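# Put phone on comic book and laptop on stand

## Task

Place the phone so it lies flat and entirely on top of the comic book, and set the closed laptop onto the laptop stand with its top side facing up and one of its long edges resting against the stand's lips; at the end, neither gripper may be in contact with the phone or the laptop.

## Robot and tools

Robot: two arms, left_arm and right_arm, each ending in a two-finger parallel gripper. The fingers point along the gripper's own +z axis and spread apart along its y axis. The reported hand point sits between the finger pads, roughly 1 cm short of the tips. Names do not match image sides.

Frame: all hand positions, quaternions (wxyz) and offsets use the scene frame. Its origin is at table height, halfway between the two nominal arm bases; +x points out over the table, +z up, and left_arm is on the +y side. Real bases sit slightly off nominal (a BASES line, if present, gives them). Printed hand positions and orientations may be wrong by up to a few cm, worse at long reach. Rotations are applied about the Hand target's position.

execute_actions(actions, cameras): actions is a list of up to 15 tables; each table holds up to 15 rows, one row per 1/30 s step, and a short table repeats its final row until 15 steps pass. Every row has 14 numbers in [-1, 1]: dx, dy, dz, rx, ry, rz, opening for left_arm, then the same seven for right_arm, always all 14 even if one arm idles. dx..rz are offsets, not poses: each row is measured from that arm's Hand target as it stood when the table began (rows do not chain), so sending the same offset again moves further. Scale: 1.0 equals 0.6 m for dx/dy/dz and 180 degrees for rotation; rx, ry, rz form one rotation vector. Opening is absolute: +1 fully open (0.094 m), -1 closed. An empty actions list just returns state and images. Sending six zeros re-asks for the current Hand target; it is also how you re-command an arm pressed against something.

move(target, speed, blend, opening_speed, blocking, cameras): straight-line path for each gripper. target is one 14-number row or a list of up to 15 rows, same layout and scale as above; every row is an offset from the Hand targets at the start of the move, not from the previous row. speed is m/s, 0.002 to 4.3, default 0.25 (rotation up to twice that in rad/s), one value or one per target. blend (m) rounds corners in a list. opening_speed, 0.2 or higher, ramps openings per second on the -1..+1 scale; use a low value when closing on fragile items. Paths finish together, take at least 0.5 s and are cut at 10 s. Paths ignore obstacles and the other arm; faster means more lag, wider stray and harder impacts, and aiming far past a contact presses harder. Avoid routing a gripper near its own base (go around it) since the shoulder posture may flip. A later target's opening change is applied on arrival after everything rests. The result adds a move: line: done, off_target, moving, held or fault, plus limits (paced = pose clipped, held = steps withheld). Unnamed arms are done (within 10 mm and 2 degrees). done/off_target says nothing about contact. blocking=false returns after about 0.5 s while the move continues.

wait(seconds 0 to 10): scene runs with last commands held; returns early if a running move ends. stop(): brakes a running move; needs distance to brake. zoom_image(camera, region): camera is cam_head_left or cam_head_right (both 896x504); region [x0, y0, x1, y1] in pixels from the top-left, at most 504x504, on the latest image. finished_scene(scene): ends the scene irreversibly; the scene number is 1 or 2; use it only when the goal holds and is stable.

Control details: each step the commanded orientation is limited to within 40 degrees of the measured one, and position is favoured over orientation when both cannot be met. Hand target shows the last accepted command; the gripper may rest short of it by a cm or more from friction or weight, which is not proof of contact. Waiting does not close that gap; a fresh action (even zeros) re-requests it, and if still short, send the remaining distance as an offset. Very small moves may not start. Offset vectors longer than 1.0 get shortened along their direction.

Results: end_effector_position (m) and quaternion per arm, Hand target, Tool commands, Joint positions (last entry is finger opening in m), Joint velocities ("within noise" means still), Joint torques (drive output including arm weight, with per-unit offset and noise; entries 3 and 4 wrap at ±28 N m), grip_measured (same scale as opening; reads up to ~2.7 mm wide when empty, a few mm narrower than a firmly squeezed part) and grip_effort_nm (motor effort, negative closing, not finger force, keeps some residue at rest). Force starts roughly 0.05 below the first-touch reading (0.11+ for small or round items). Release by commanding well above grip_measured. Pads squeeze about 50 to 64 N each.

Avoid: dropping or throwing objects, releasing moving items, letting anything leave the table or sit off it, fast collisions and hard pushes, grippers closing on or hitting the other arm (can end the scene), and arm fault stops. Objects may get bumped now and then by outside pushes. Motor heat grows when holding loads, staying stretched or pushing at unreachable poses; MOTOR HOT appears near 85 °C and at 100 °C that arm goes limp for 30 to 60 s or more. Thinking time lets the simulation run, so keep pauses short and motions smooth.

Each tool is called after "Emit:" as a command line: name --argument value for each argument, lists and objects as JSON in quotes; but a table of rows of numbers goes row by row, as --pt "numbers of a row", without its own name.

## Session

Emit:
execute_actions --actions '[]'

Scene clock: 0.00 s.
left_arm: end_effector_position=(+0.4917, +0.7724, +0.2723) grip_measured=+1.000 grip_effort_nm=n/a end_effector_quat_wxyz=(+0.538, +0.343, +0.763, +0.102) | right_arm: end_effector_position=(+0.0817, -0.5453, +0.1551) grip_measured=+1.000 grip_effort_nm=n/a end_effector_quat_wxyz=(-0.018, +0.931, +0.365, +0.017)
Joint positions: left_arm=[1.045 1.959 1.826 -0.901 1.086 1.589 0.094] | right_arm=[-1.159 1.068 0.818 -1.355 -0.035 1.239 0.094]
Joint velocities: within noise
Joint torques (N m): no reading
Motor temperatures (°C): left_arm=[23 25 27 24 28 25 28] | right_arm=[27 30 27 25 24 24 25]
Heat: left arm: hottest wrist yaw 28 °C; right arm: hottest shoulder 30 °C.
Hand target: left_arm +0.4939, +0.7763, +0.2941; +0.539, +0.352, +0.755, +0.121 | right_arm +0.0850, -0.5527, +0.1634; -0.006, +0.931, +0.366, +0.017
Tool commands: left_gripper/opening=+1.0 right_gripper/opening=+1.0

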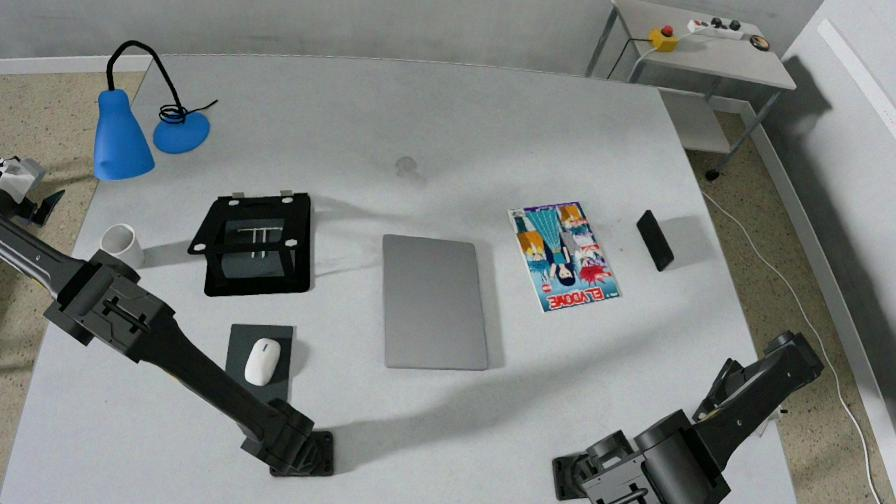

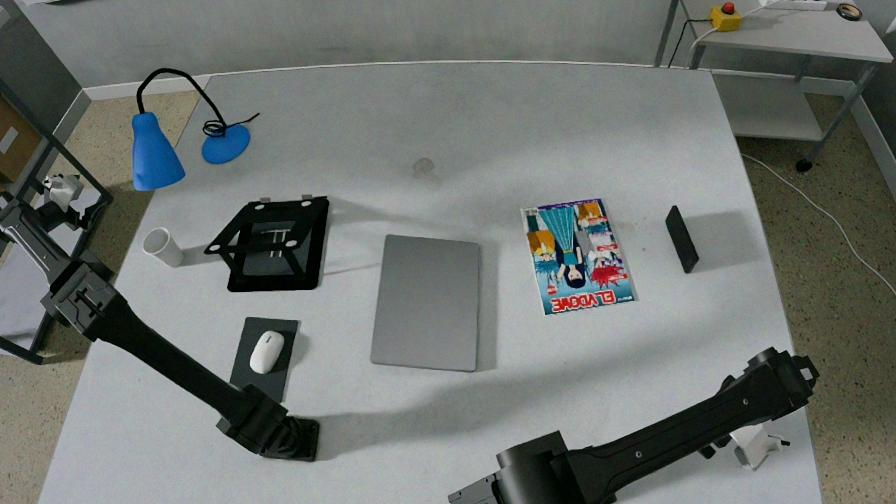

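Emit:
zoom_image --camera "cam_head_left" --region '[180, 180, 330, 300]'

Emit:
zoom_image --camera "cam_head_right" --region '[190, 180, 340, 300]'

Emit:
zoom_image --camera "cam_head_left" --region '[370, 220, 510, 380]'

Emit:
zoom_image --camera "cam_head_right" --region '[510, 180, 710, 320]'

Emit:
zoom_image --camera "cam_head_left" --region '[500, 180, 700, 320]'

Emit:
zoom_image --camera "cam_head_right" --region '[360, 220, 500, 380]'

Scaled by 3.360.

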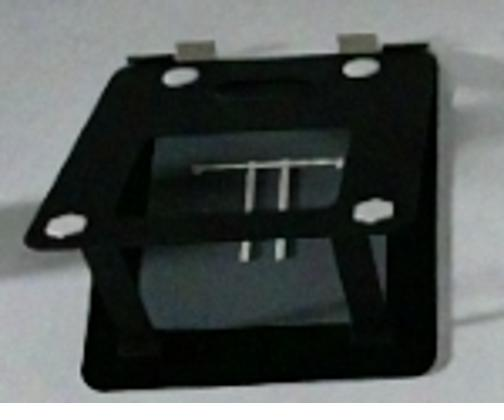

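Scaled by 3.360.

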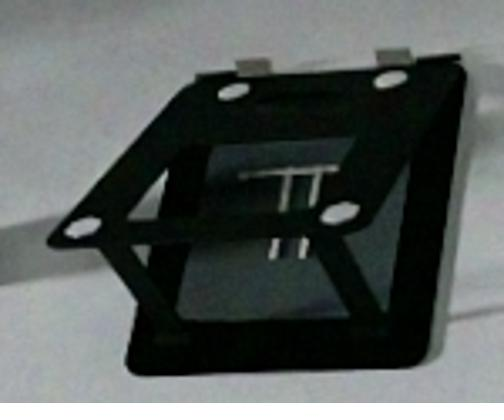

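Scaled by 3.150.

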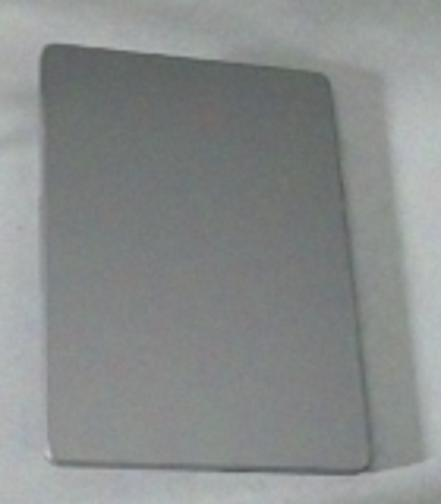

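Scaled by 2.520.

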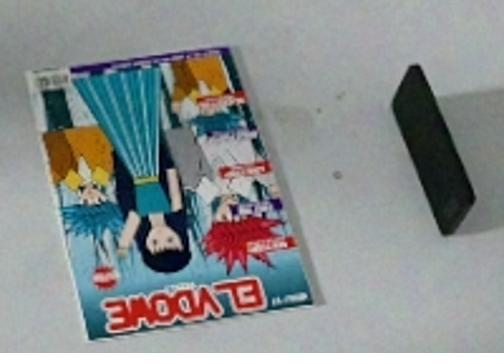

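Scaled by 2.520.

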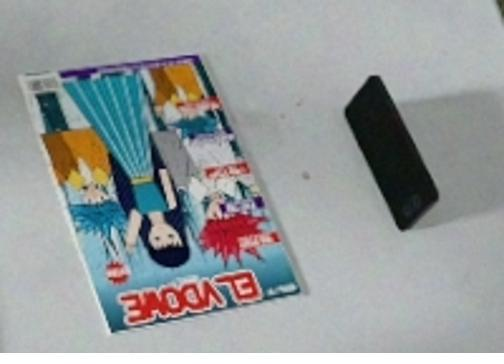

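Scaled by 3.150.

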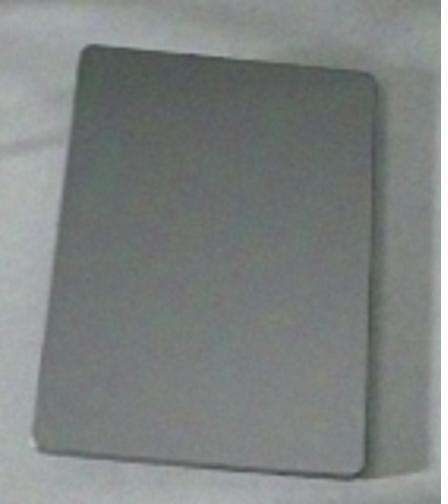

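Emit:
move --target '[0,0,0,0,0,0,1,0.558,0.122,0.145,0,0,0.828,1]' --speed 0.4

Scene clock: 45.83 s.
left_arm: end_effector_position=(+0.4917, +0.7724, +0.2723) grip_measured=+1.000 grip_effort_nm=0.022 end_effector_quat_wxyz=(+0.538, +0.343, +0.763, +0.102) | right_arm: end_effector_position=(+0.4014, -0.4770, +0.2390) grip_measured=+1.000 grip_effort_nm=-0.027 end_effector_quat_wxyz=(-0.029, -0.096, +0.995, +0.004)
Joint positions: left_arm=[1.045 1.959 1.826 -0.901 1.086 1.589 0.094] | right_arm=[-0.369 1.583 1.52 -1.564 0.019 -0.555 0.094]
Joint velocities: within noise
Joint torques (N m): left_arm=[-1.85 -23.41 13.64 1.2 0.53 -0.03] | right_arm=[0.97 -14.39 12.72 -0.29 -0.01 0.07]
Motor temperatures (°C): left_arm=[23 29 31 24 28 24 27] | right_arm=[27 31 35 25 24 24 25]
Heat: left arm: hottest elbow 31 °C; right arm: hottest elbow 35 °C.
Hand target: left_arm +0.4940, +0.7763, +0.2938; +0.539, +0.352, +0.755, +0.121 | right_arm +0.4196, -0.4796, +0.2505; -0.018, -0.104, +0.994, -0.001
Off the commanded pose: left_arm 0.022 m, 3 deg | right_arm 0.022 m, 2 deg.
move: off_target (left_arm, right_arm)

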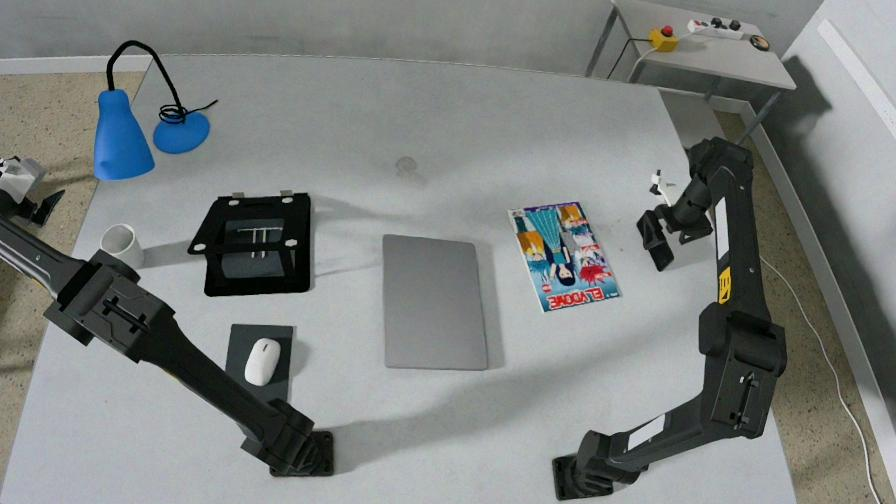

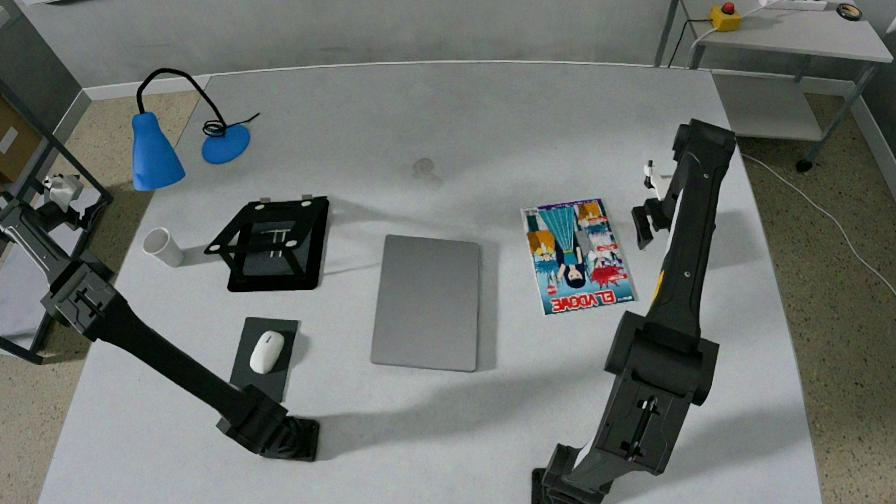

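Emit:
zoom_image --camera "cam_head_left" --region '[600, 120, 780, 300]'

Emit:
zoom_image --camera "cam_head_right" --region '[590, 110, 770, 290]'

Scaled by 2.800.

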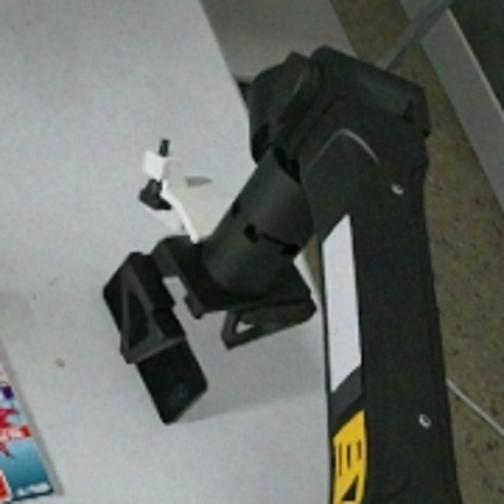

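Scaled by 2.800.

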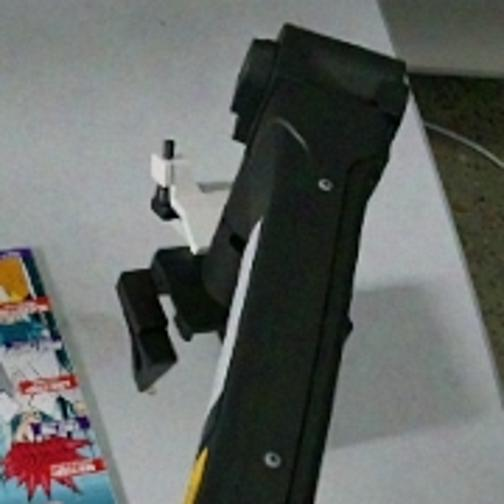

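Emit:
move --target '[0,0,0,0,0,0,1,0.05,-0.133,-0.1667,0,0,0,1]' --speed 0.3

Emit:
zoom_image --camera "cam_head_left" --region '[590, 140, 770, 320]'

Emit:
zoom_image --camera "cam_head_right" --region '[590, 130, 770, 310]'

Scene clock: 61.70 s.
left_arm: end_effector_position=(+0.4917, +0.7724, +0.2723) grip_measured=+1.000 grip_effort_nm=0.027 end_effector_quat_wxyz=(+0.538, +0.343, +0.763, +0.102) | right_arm: end_effector_position=(+0.4322, -0.5493, +0.1375) grip_measured=+1.000 grip_effort_nm=-0.027 end_effector_quat_wxyz=(-0.039, -0.101, +0.994, +0.012)
Joint positions: left_arm=[1.045 1.959 1.826 -0.901 1.086 1.589 0.094] | right_arm=[-0.477 1.792 1.52 -1.378 0.022 -0.673 0.094]
Joint velocities: within noise
Joint torques (N m): left_arm=[-0.97 -23.94 13.76 1.24 0.45 -0.04] | right_arm=[0.26 -19.55 11.34 0.32 0.02 0.06]
Motor temperatures (°C): left_arm=[23 29 32 24 28 24 27] | right_arm=[27 31 36 25 24 24 25]
Heat: left arm: hottest elbow 32 °C; right arm: hottest elbow 36 °C.
Hand target: left_arm +0.4939, +0.7763, +0.2941; +0.539, +0.352, +0.755, +0.121 | right_arm +0.4497, -0.5593, +0.1505; -0.018, -0.104, +0.994, -0.001
Off the commanded pose: left_arm 0.022 m, 3 deg | right_arm 0.024 m, 3 deg.
move: off_target (left_arm, right_arm)

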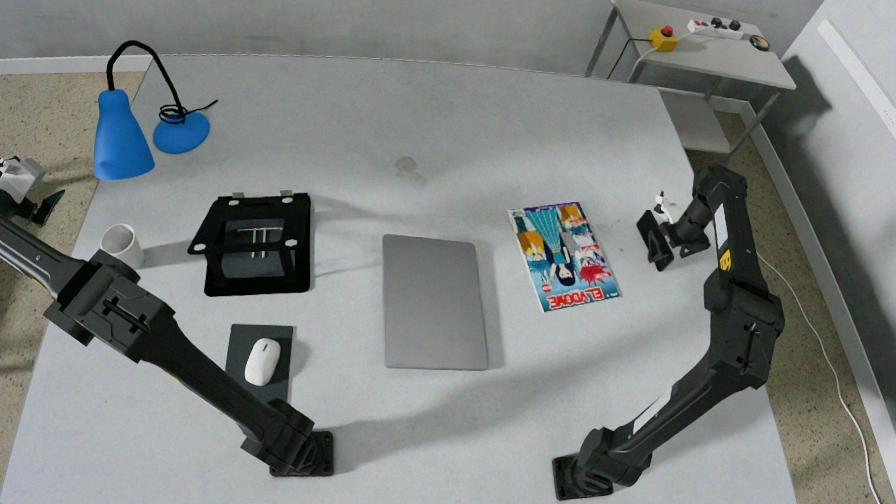

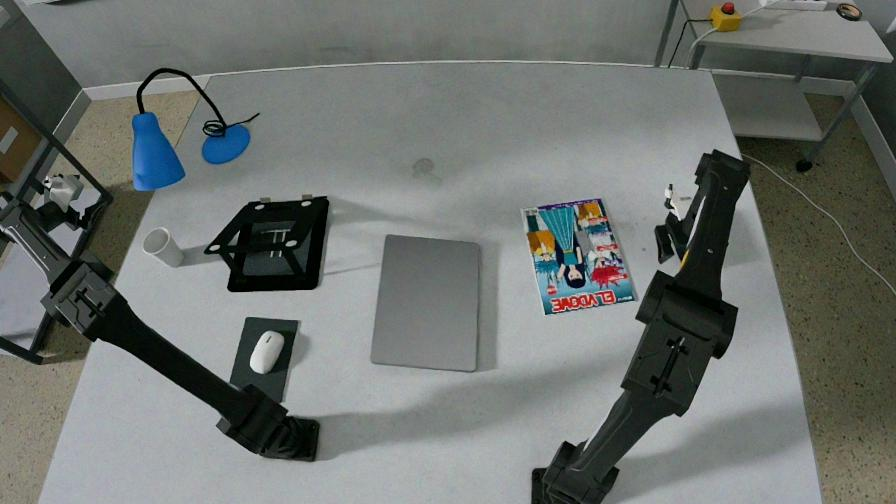

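Scaled by 2.800.

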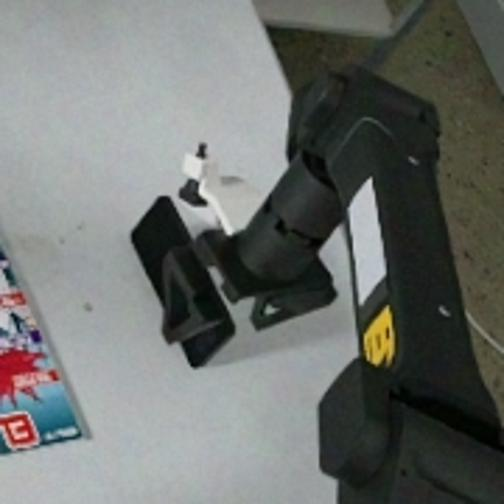

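Scaled by 2.800.

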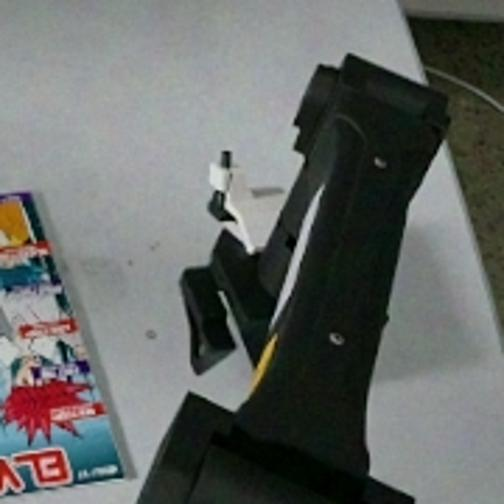

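Emit:
move --target '[0,0,0,0,0,0,1,0.142,-0.05,0,0,0,0,1]' --speed 0.3

Emit:
zoom_image --camera "cam_head_left" --region '[600, 140, 740, 280]'

Emit:
zoom_image --camera "cam_head_right" --region '[610, 140, 750, 280]'

Scene clock: 72.83 s.
left_arm: end_effector_position=(+0.4917, +0.7724, +0.2723) grip_measured=+1.000 grip_effort_nm=0.022 end_effector_quat_wxyz=(+0.538, +0.343, +0.763, +0.102) | right_arm: end_effector_position=(+0.5170, -0.5884, +0.1437) grip_measured=+1.000 grip_effort_nm=-0.022 end_effector_quat_wxyz=(-0.028, -0.102, +0.994, +0.005)
Joint positions: left_arm=[1.045 1.959 1.826 -0.901 1.086 1.589 0.094] | right_arm=[-0.471 2.02 1.881 -1.484 0.022 -0.67 0.094]
Joint velocities: within noise
Joint torques (N m): left_arm=[-1.55 -23.77 13.61 1.09 0.49 -0.05] | right_arm=[1.08 -21.54 12.53 -0.31 -0.02 0.21]
Motor temperatures (°C): left_arm=[23 30 33 24 28 24 27] | right_arm=[27 33 37 25 24 24 25]
Heat: left arm: hottest elbow 33 °C; right arm: hottest elbow 37 °C.
Hand target: left_arm +0.4940, +0.7763, +0.2938; +0.539, +0.352, +0.755, +0.121 | right_arm +0.5349, -0.5895, +0.1505; -0.018, -0.104, +0.994, -0.001
Off the commanded pose: left_arm 0.022 m, 3 deg | right_arm 0.019 m, 1 deg.
move: off_target (left_arm, right_arm)

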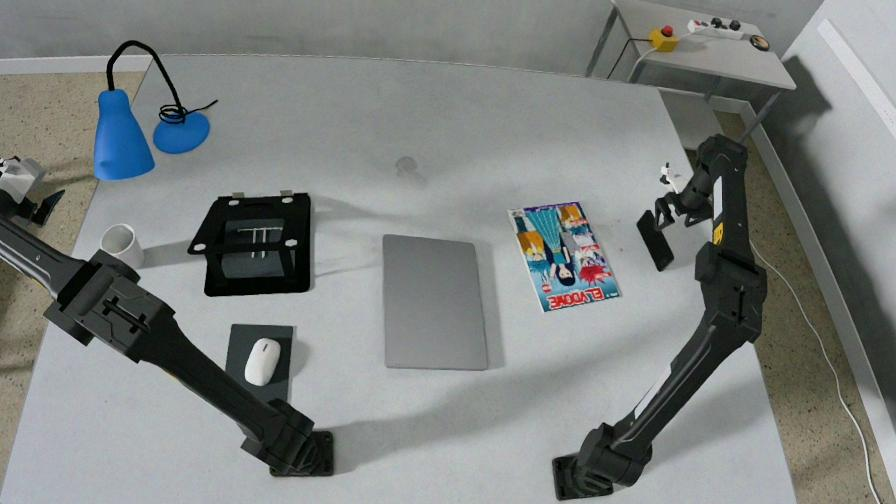

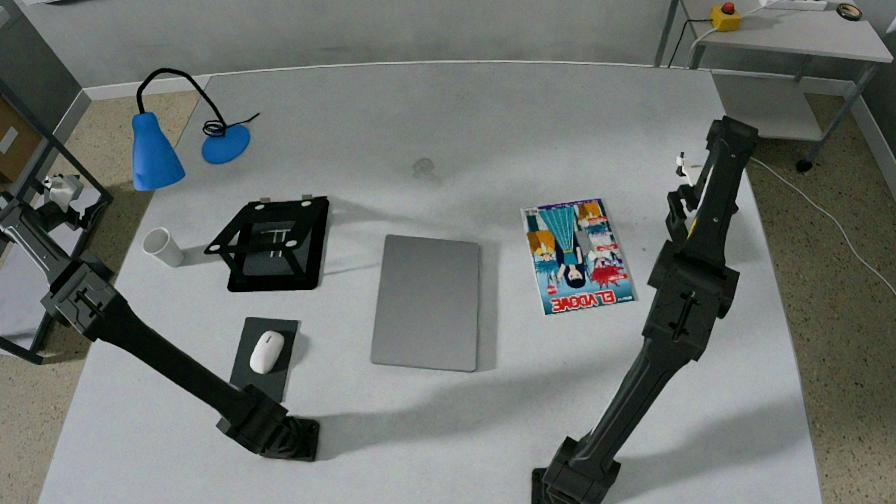

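Scaled by 3.600.

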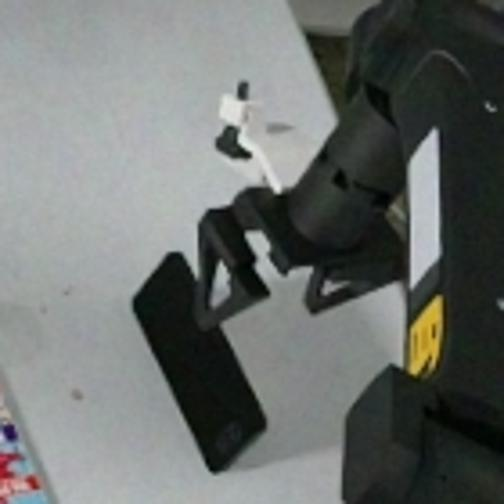

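Scaled by 3.600.

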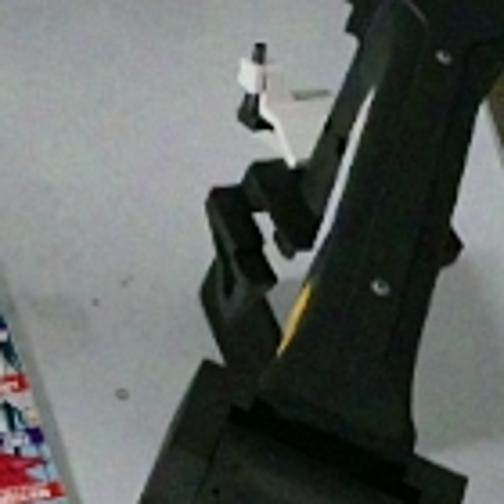

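Emit:
move --target '[0,0,0,0,0,0,1,0.01,0.0,-0.092,0,0,0,1]' --speed 0.15

Emit:
zoom_image --camera "cam_head_left" --region '[600, 160, 720, 280]'

Emit:
zoom_image --camera "cam_head_right" --region '[630, 160, 750, 280]'

Scene clock: 91.53 s.
left_arm: end_effector_position=(+0.4917, +0.7724, +0.2723) grip_measured=+1.000 grip_effort_nm=0.022 end_effector_quat_wxyz=(+0.538, +0.343, +0.763, +0.102) | right_arm: end_effector_position=(+0.5386, -0.5971, +0.1173) grip_measured=+1.000 grip_effort_nm=-0.022 end_effector_quat_wxyz=(-0.006, -0.101, +0.995, -0.009)
Joint positions: left_arm=[1.045 1.959 1.826 -0.901 1.086 1.589 0.094] | right_arm=[-0.468 2.063 1.881 -1.389 0.022 -0.666 0.094]
Joint velocities: within noise
Joint torques (N m): left_arm=[-1.73 -23.65 13.75 1.33 0.47 -0.07] | right_arm=[1.26 -22.48 7.23 0.51 0 0.23]
Motor temperatures (°C): left_arm=[23 30 33 24 28 24 27] | right_arm=[27 35 38 25 24 23 25]
Heat: left arm: hottest elbow 33 °C; right arm: hottest elbow 38 °C.
Hand target: left_arm +0.4939, +0.7763, +0.2941; +0.539, +0.352, +0.755, +0.121 | right_arm +0.5409, -0.5894, +0.0952; -0.018, -0.104, +0.994, -0.001
Off the commanded pose: left_arm 0.022 m, 3 deg | right_arm 0.023 m, 2 deg.
move: off_target (left_arm, right_arm)

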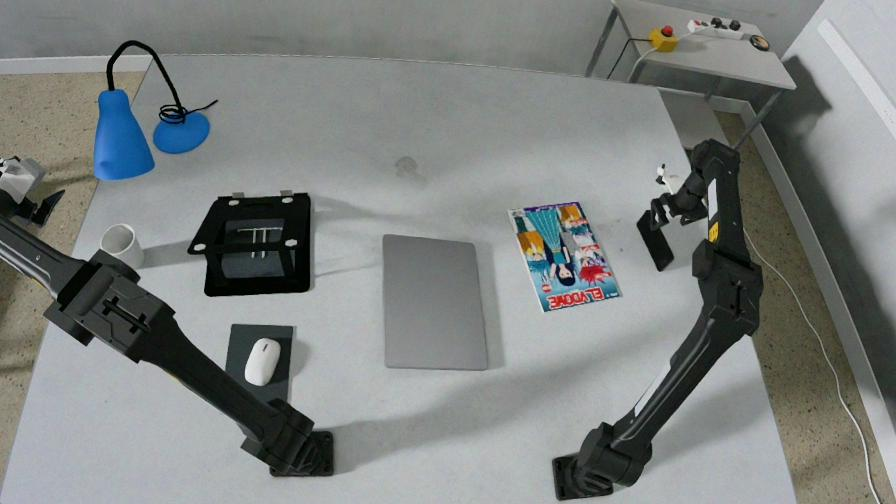

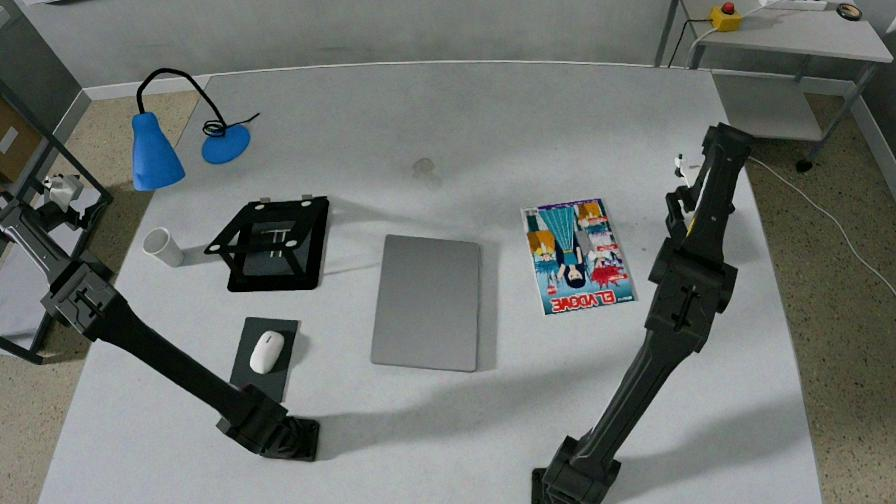

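Scaled by 4.200.

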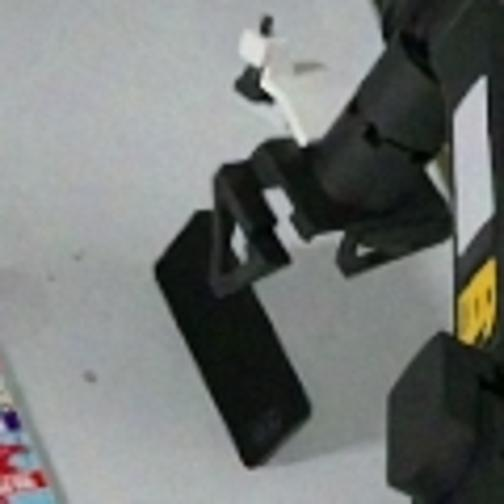

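Scaled by 4.200.

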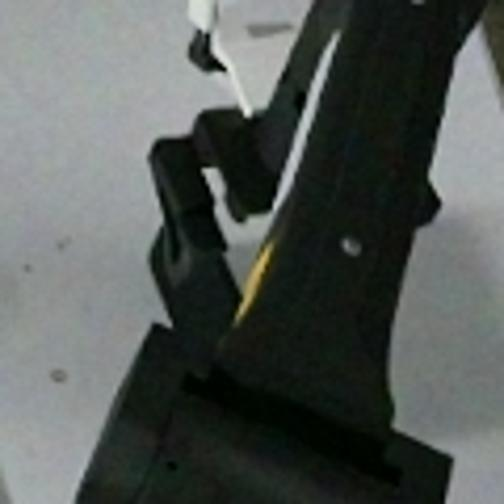

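Emit:
zoom_image --camera "cam_head_right" --region '[655, 180, 715, 250]'

Emit:
zoom_image --camera "cam_head_left" --region '[630, 190, 710, 280]'

Scaled by 7.200.

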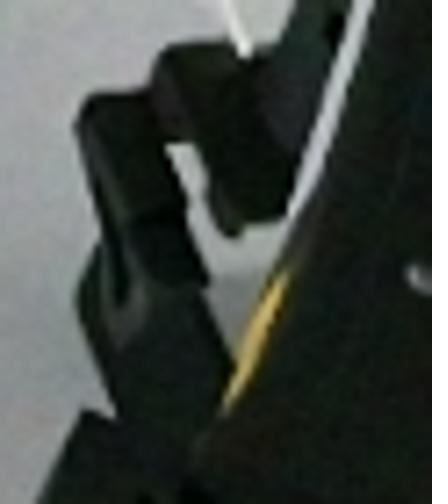

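Scaled by 5.600.

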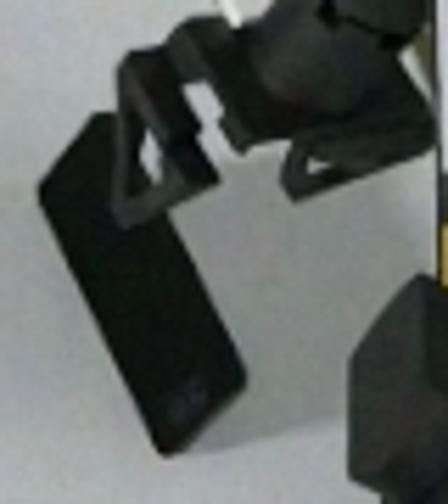

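Emit:
move --target '[0,0,0,0,0,0,1,0.0,0.0,-0.08,0,0,0,1]' --speed 0.15

Emit:
zoom_image --camera "cam_head_left" --region '[600, 160, 720, 280]'

Emit:
zoom_image --camera "cam_head_right" --region '[655, 200, 715, 280]'

Scene clock: 104.60 s.
left_arm: end_effector_position=(+0.4917, +0.7724, +0.2723) grip_measured=+1.000 grip_effort_nm=0.017 end_effector_quat_wxyz=(+0.538, +0.343, +0.763, +0.102) | right_arm: end_effector_position=(+0.5387, -0.5972, +0.0661) grip_measured=+1.000 grip_effort_nm=-0.022 end_effector_quat_wxyz=(-0.009, -0.101, +0.995, -0.007)
Joint positions: left_arm=[1.045 1.959 1.826 -0.901 1.086 1.589 0.094] | right_arm=[-0.468 2.103 1.809 -1.284 0.022 -0.665 0.094]
Joint velocities: within noise
Joint torques (N m): left_arm=[-1.96 -23.18 13.68 1.1 0.52 0.03] | right_arm=[1.32 -22.89 7.54 0.32 -0.01 0.22]
Motor temperatures (°C): left_arm=[23 30 34 24 28 24 27] | right_arm=[27 36 37 25 24 23 25]
Heat: left arm: hottest elbow 34 °C; right arm: hottest elbow 37 °C.
Hand target: left_arm +0.4939, +0.7763, +0.2941; +0.539, +0.352, +0.755, +0.121 | right_arm +0.5409, -0.5894, +0.0472; -0.018, -0.104, +0.994, -0.001
Off the commanded pose: left_arm 0.022 m, 3 deg | right_arm 0.021 m, 1 deg.
move: off_target (left_arm, right_arm)

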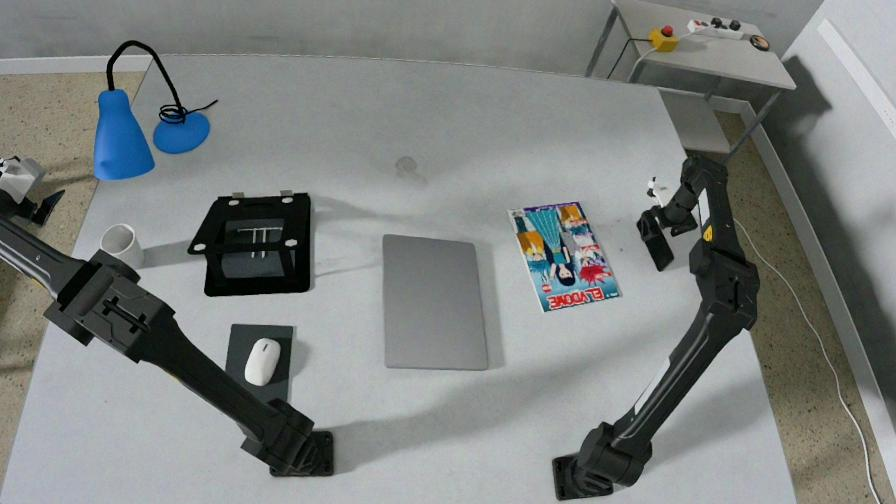

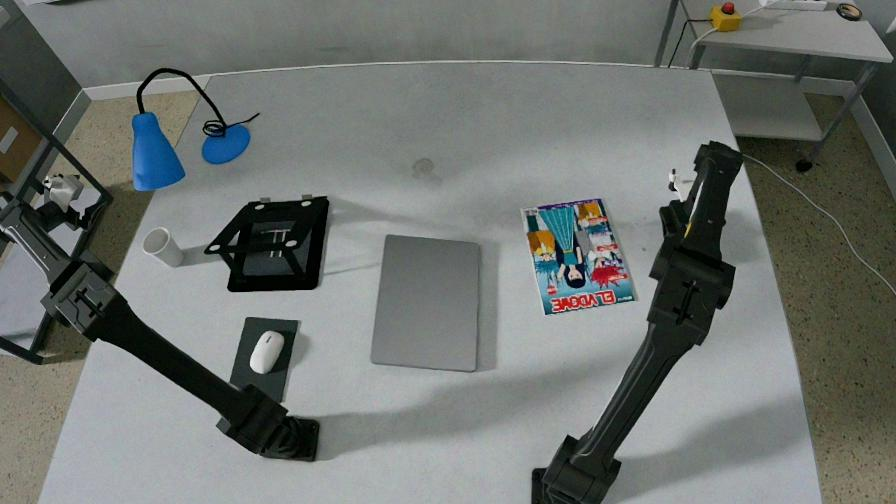

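Scaled by 4.200.

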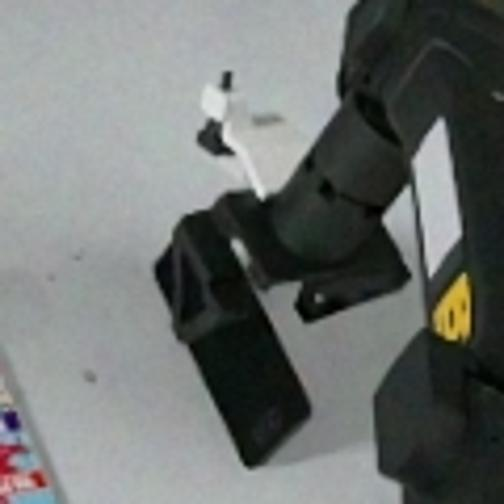

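Scaled by 6.300.

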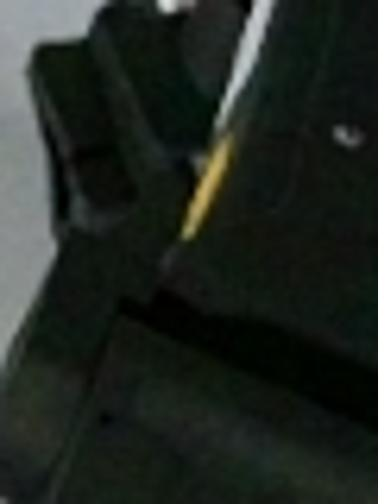

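Emit:
move --pt "0 0 0 0 0 0 1 0.0 0.0 -0.03 0 0 0 1" --pt "0 0 0 0 0 0 1 0.0 0.0 -0.03 0 0 0 -0.7" --speed 0.1 --opening_speed 0.7

Emit:
zoom_image --camera "cam_head_left" --region '[600, 160, 720, 280]'

Scene clock: 111.43 s.
left_arm: end_effector_position=(+0.4917, +0.7724, +0.2723) grip_measured=+1.000 grip_effort_nm=0.022 end_effector_quat_wxyz=(+0.538, +0.343, +0.763, +0.102) | right_arm: end_effector_position=(+0.5410, -0.5983, +0.0536) grip_measured=-0.698 grip_effort_nm=-0.081 end_effector_quat_wxyz=(-0.004, -0.101, +0.995, -0.010)
Joint positions: left_arm=[1.045 1.959 1.826 -0.901 1.086 1.589 0.094] | right_arm=[-0.468 2.113 1.792 -1.246 0.022 -0.665 0.014]
Joint velocities: within noise
Joint torques (N m): left_arm=[-2.43 -23.65 13.79 1.11 0.5 -0.03] | right_arm=[1.26 -22.24 7.02 0.49 0 0.22]
Motor temperatures (°C): left_arm=[23 31 34 24 28 24 27] | right_arm=[27 36 37 25 24 23 25]
Heat: left arm: hottest elbow 34 °C; right arm: hottest elbow 37 °C.
Hand target: left_arm +0.4939, +0.7763, +0.2941; +0.539, +0.352, +0.755, +0.121 | right_arm +0.5410, -0.5894, +0.0292; -0.018, -0.104, +0.994, -0.001
Off the commanded pose: left_arm 0.022 m, 3 deg | right_arm 0.026 m, 2 deg.
move: off_target (left_arm, right_arm); target 2's new opening was sent with right_arm's hand 0.026 m and 2 deg from that target

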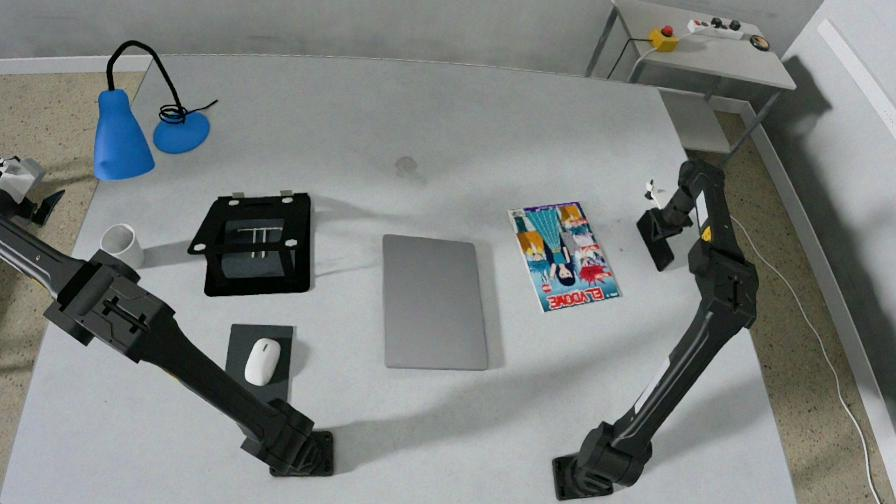

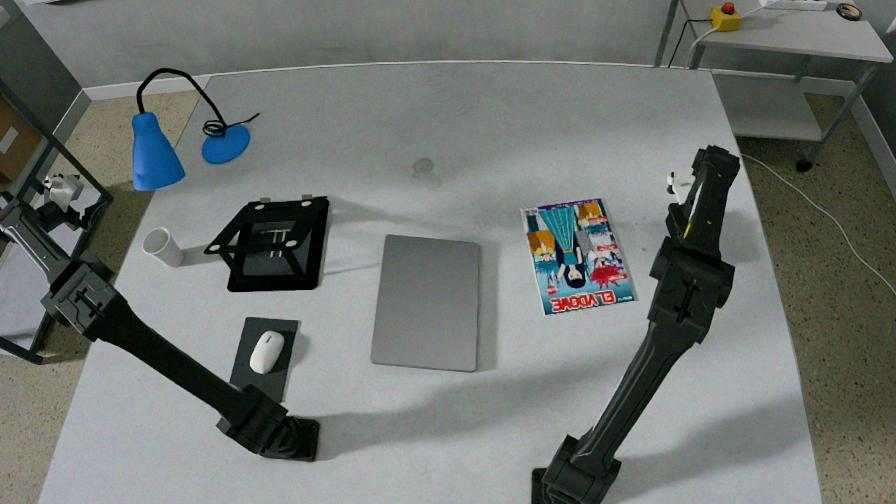

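Scaled by 4.200.

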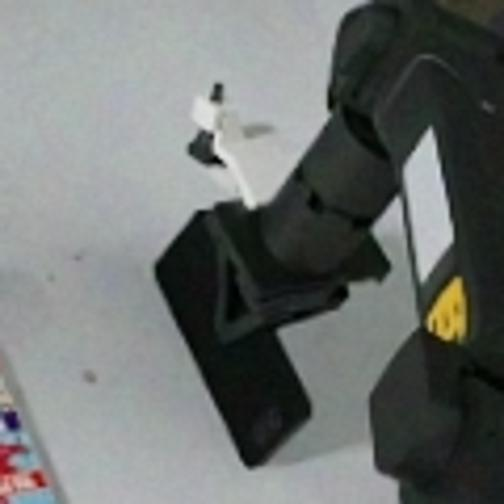

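Emit:
move --target '[0,0,0,0,0,0,1,0,0,0,0,0,0,-0.98]' --opening_speed 0.2 --cameras '["cam_head_left"]'

Emit:
zoom_image --camera "cam_head_left" --region '[600, 160, 720, 280]'

Scene clock: 114.70 s.
left_arm: end_effector_position=(+0.4917, +0.7724, +0.2723) grip_measured=+1.000 grip_effort_nm=0.022 end_effector_quat_wxyz=(+0.538, +0.343, +0.763, +0.102) | right_arm: end_effector_position=(+0.5412, -0.5978, +0.0536) grip_measured=-0.842 grip_effort_nm=-1.043 end_effector_quat_wxyz=(-0.004, -0.102, +0.995, -0.010)
Joint positions: left_arm=[1.045 1.959 1.826 -0.901 1.086 1.589 0.094] | right_arm=[-0.467 2.113 1.792 -1.246 0.022 -0.665 0.007]
Joint velocities: within noise
Joint torques (N m): left_arm=[-0.97 -23.71 13.74 1.03 0.48 -0.06] | right_arm=[1.26 -22.24 7.01 0.49 0.01 0.22]
Motor temperatures (°C): left_arm=[23 31 34 24 28 24 27] | right_arm=[27 35 37 25 24 23 25]
Heat: left arm: hottest elbow 34 °C; right arm: hottest elbow 37 °C.
Hand target: left_arm +0.4939, +0.7763, +0.2941; +0.539, +0.352, +0.755, +0.121 | right_arm +0.5410, -0.5894, +0.0292; -0.018, -0.104, +0.994, -0.001
Off the commanded pose: left_arm 0.022 m, 3 deg | right_arm 0.026 m, 2 deg.
move: off_target (left_arm, right_arm)
Images, in order (width x height): cam_head_left 896x504.

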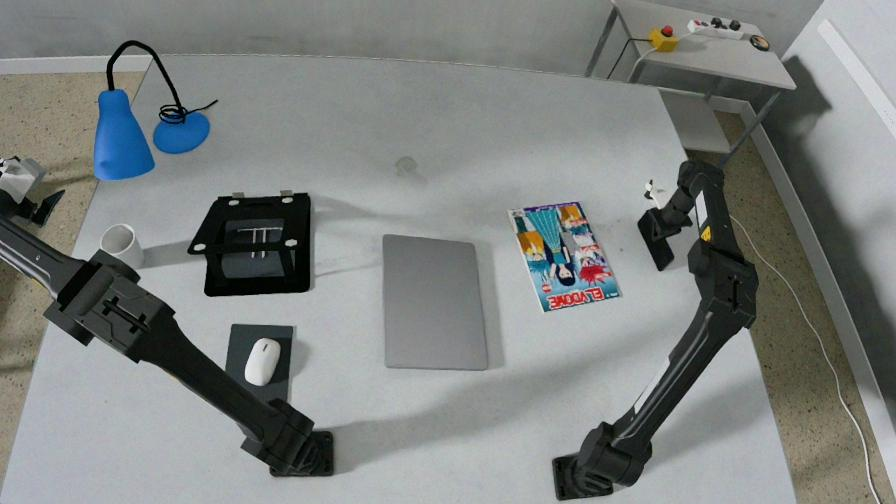

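Scaled by 4.200.

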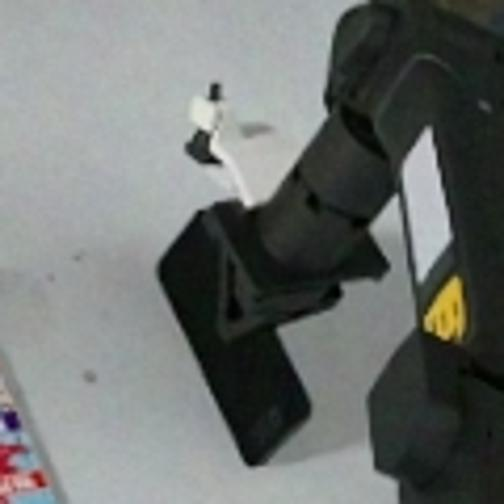

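Emit:
move --pt "0 0 0 0 0 0 1 0 0 0.285 0 0 0 -0.98" --pt "0 0 0 0 0 0 1 -0.085 0.42 0.285 -0.1754 -0.2486 0.4468 -0.98" --speed '[0.15,0.25]' --blend '[0.03,0]'

Emit:
zoom_image --camera "cam_head_left" --region '[490, 140, 670, 320]'

Emit:
zoom_image --camera "cam_head_right" --region '[490, 140, 670, 320]'

Scene clock: 146.53 s.
left_arm: end_effector_position=(+0.4917, +0.7724, +0.2723) grip_measured=+1.000 grip_effort_nm=0.022 end_effector_quat_wxyz=(+0.538, +0.343, +0.763, +0.102) | right_arm: end_effector_position=(+0.4887, -0.3433, +0.1832) grip_measured=-0.842 grip_effort_nm=-1.038 end_effector_quat_wxyz=(-0.292, +0.681, -0.614, +0.272)
Joint positions: left_arm=[1.045 1.959 1.826 -0.901 1.086 1.589 0.094] | right_arm=[-0.118 1.325 0.884 -0.319 -0.146 -1.724 0.007]
Joint velocities: within noise
Joint torques (N m): left_arm=[-1.85 -23.36 13.64 0.88 0.52 0] | right_arm=[1.14 -15.03 8.23 2.06 -0.16 0.1]
Motor temperatures (°C): left_arm=[23 31 34 24 28 24 27] | right_arm=[27 36 36 25 24 23 27]
Heat: left arm: hottest elbow 34 °C; right arm: hottest shoulder 36 °C.
Hand target: left_arm +0.4939, +0.7763, +0.2941; +0.539, +0.352, +0.755, +0.121 | right_arm +0.4900, -0.3375, +0.2005; -0.307, +0.681, -0.598, +0.290
Off the commanded pose: left_arm 0.022 m, 3 deg | right_arm 0.018 m, 3 deg.
move: off_target (left_arm, right_arm)

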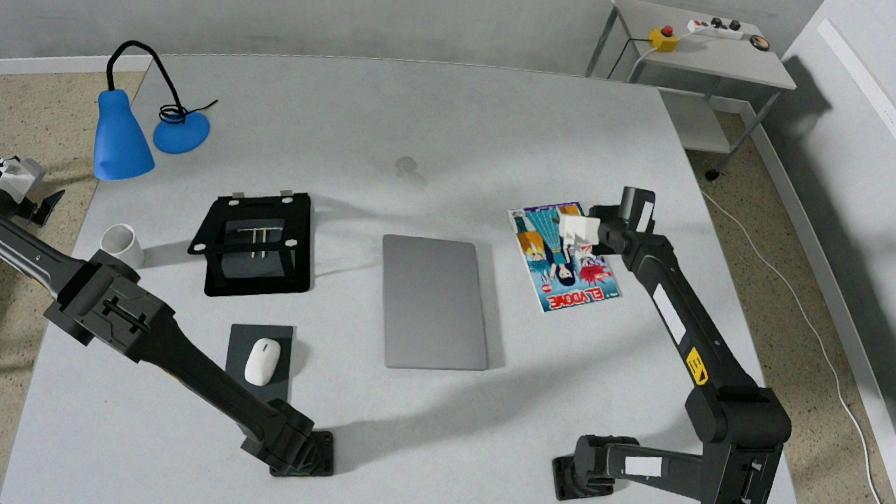

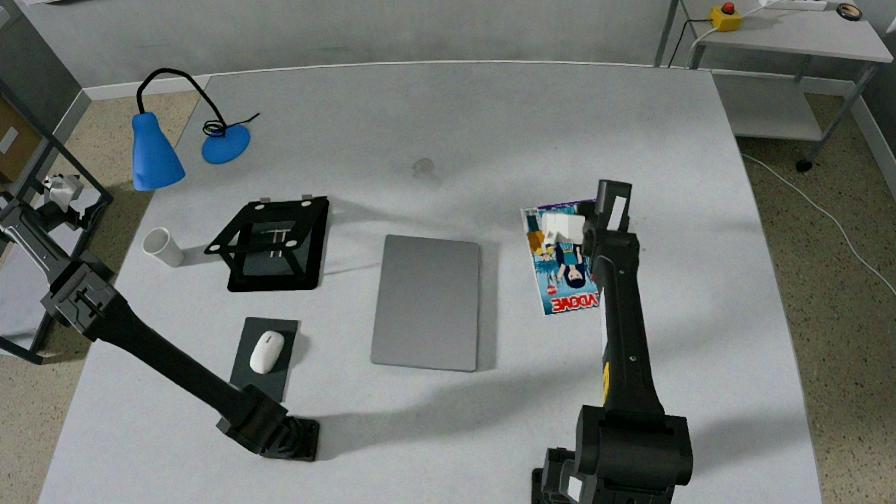

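Scaled by 2.800.

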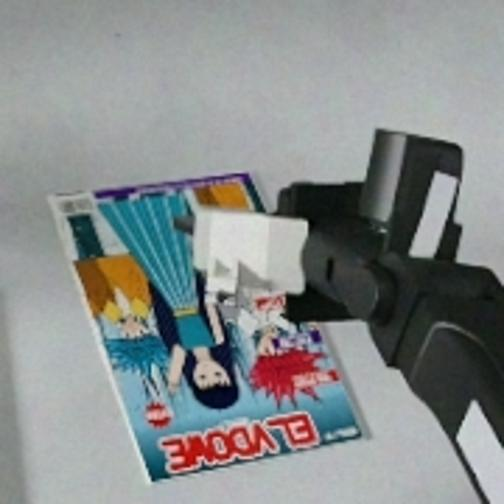

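Scaled by 2.800.

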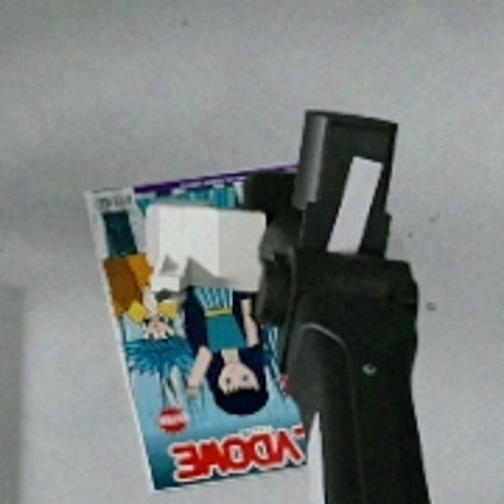

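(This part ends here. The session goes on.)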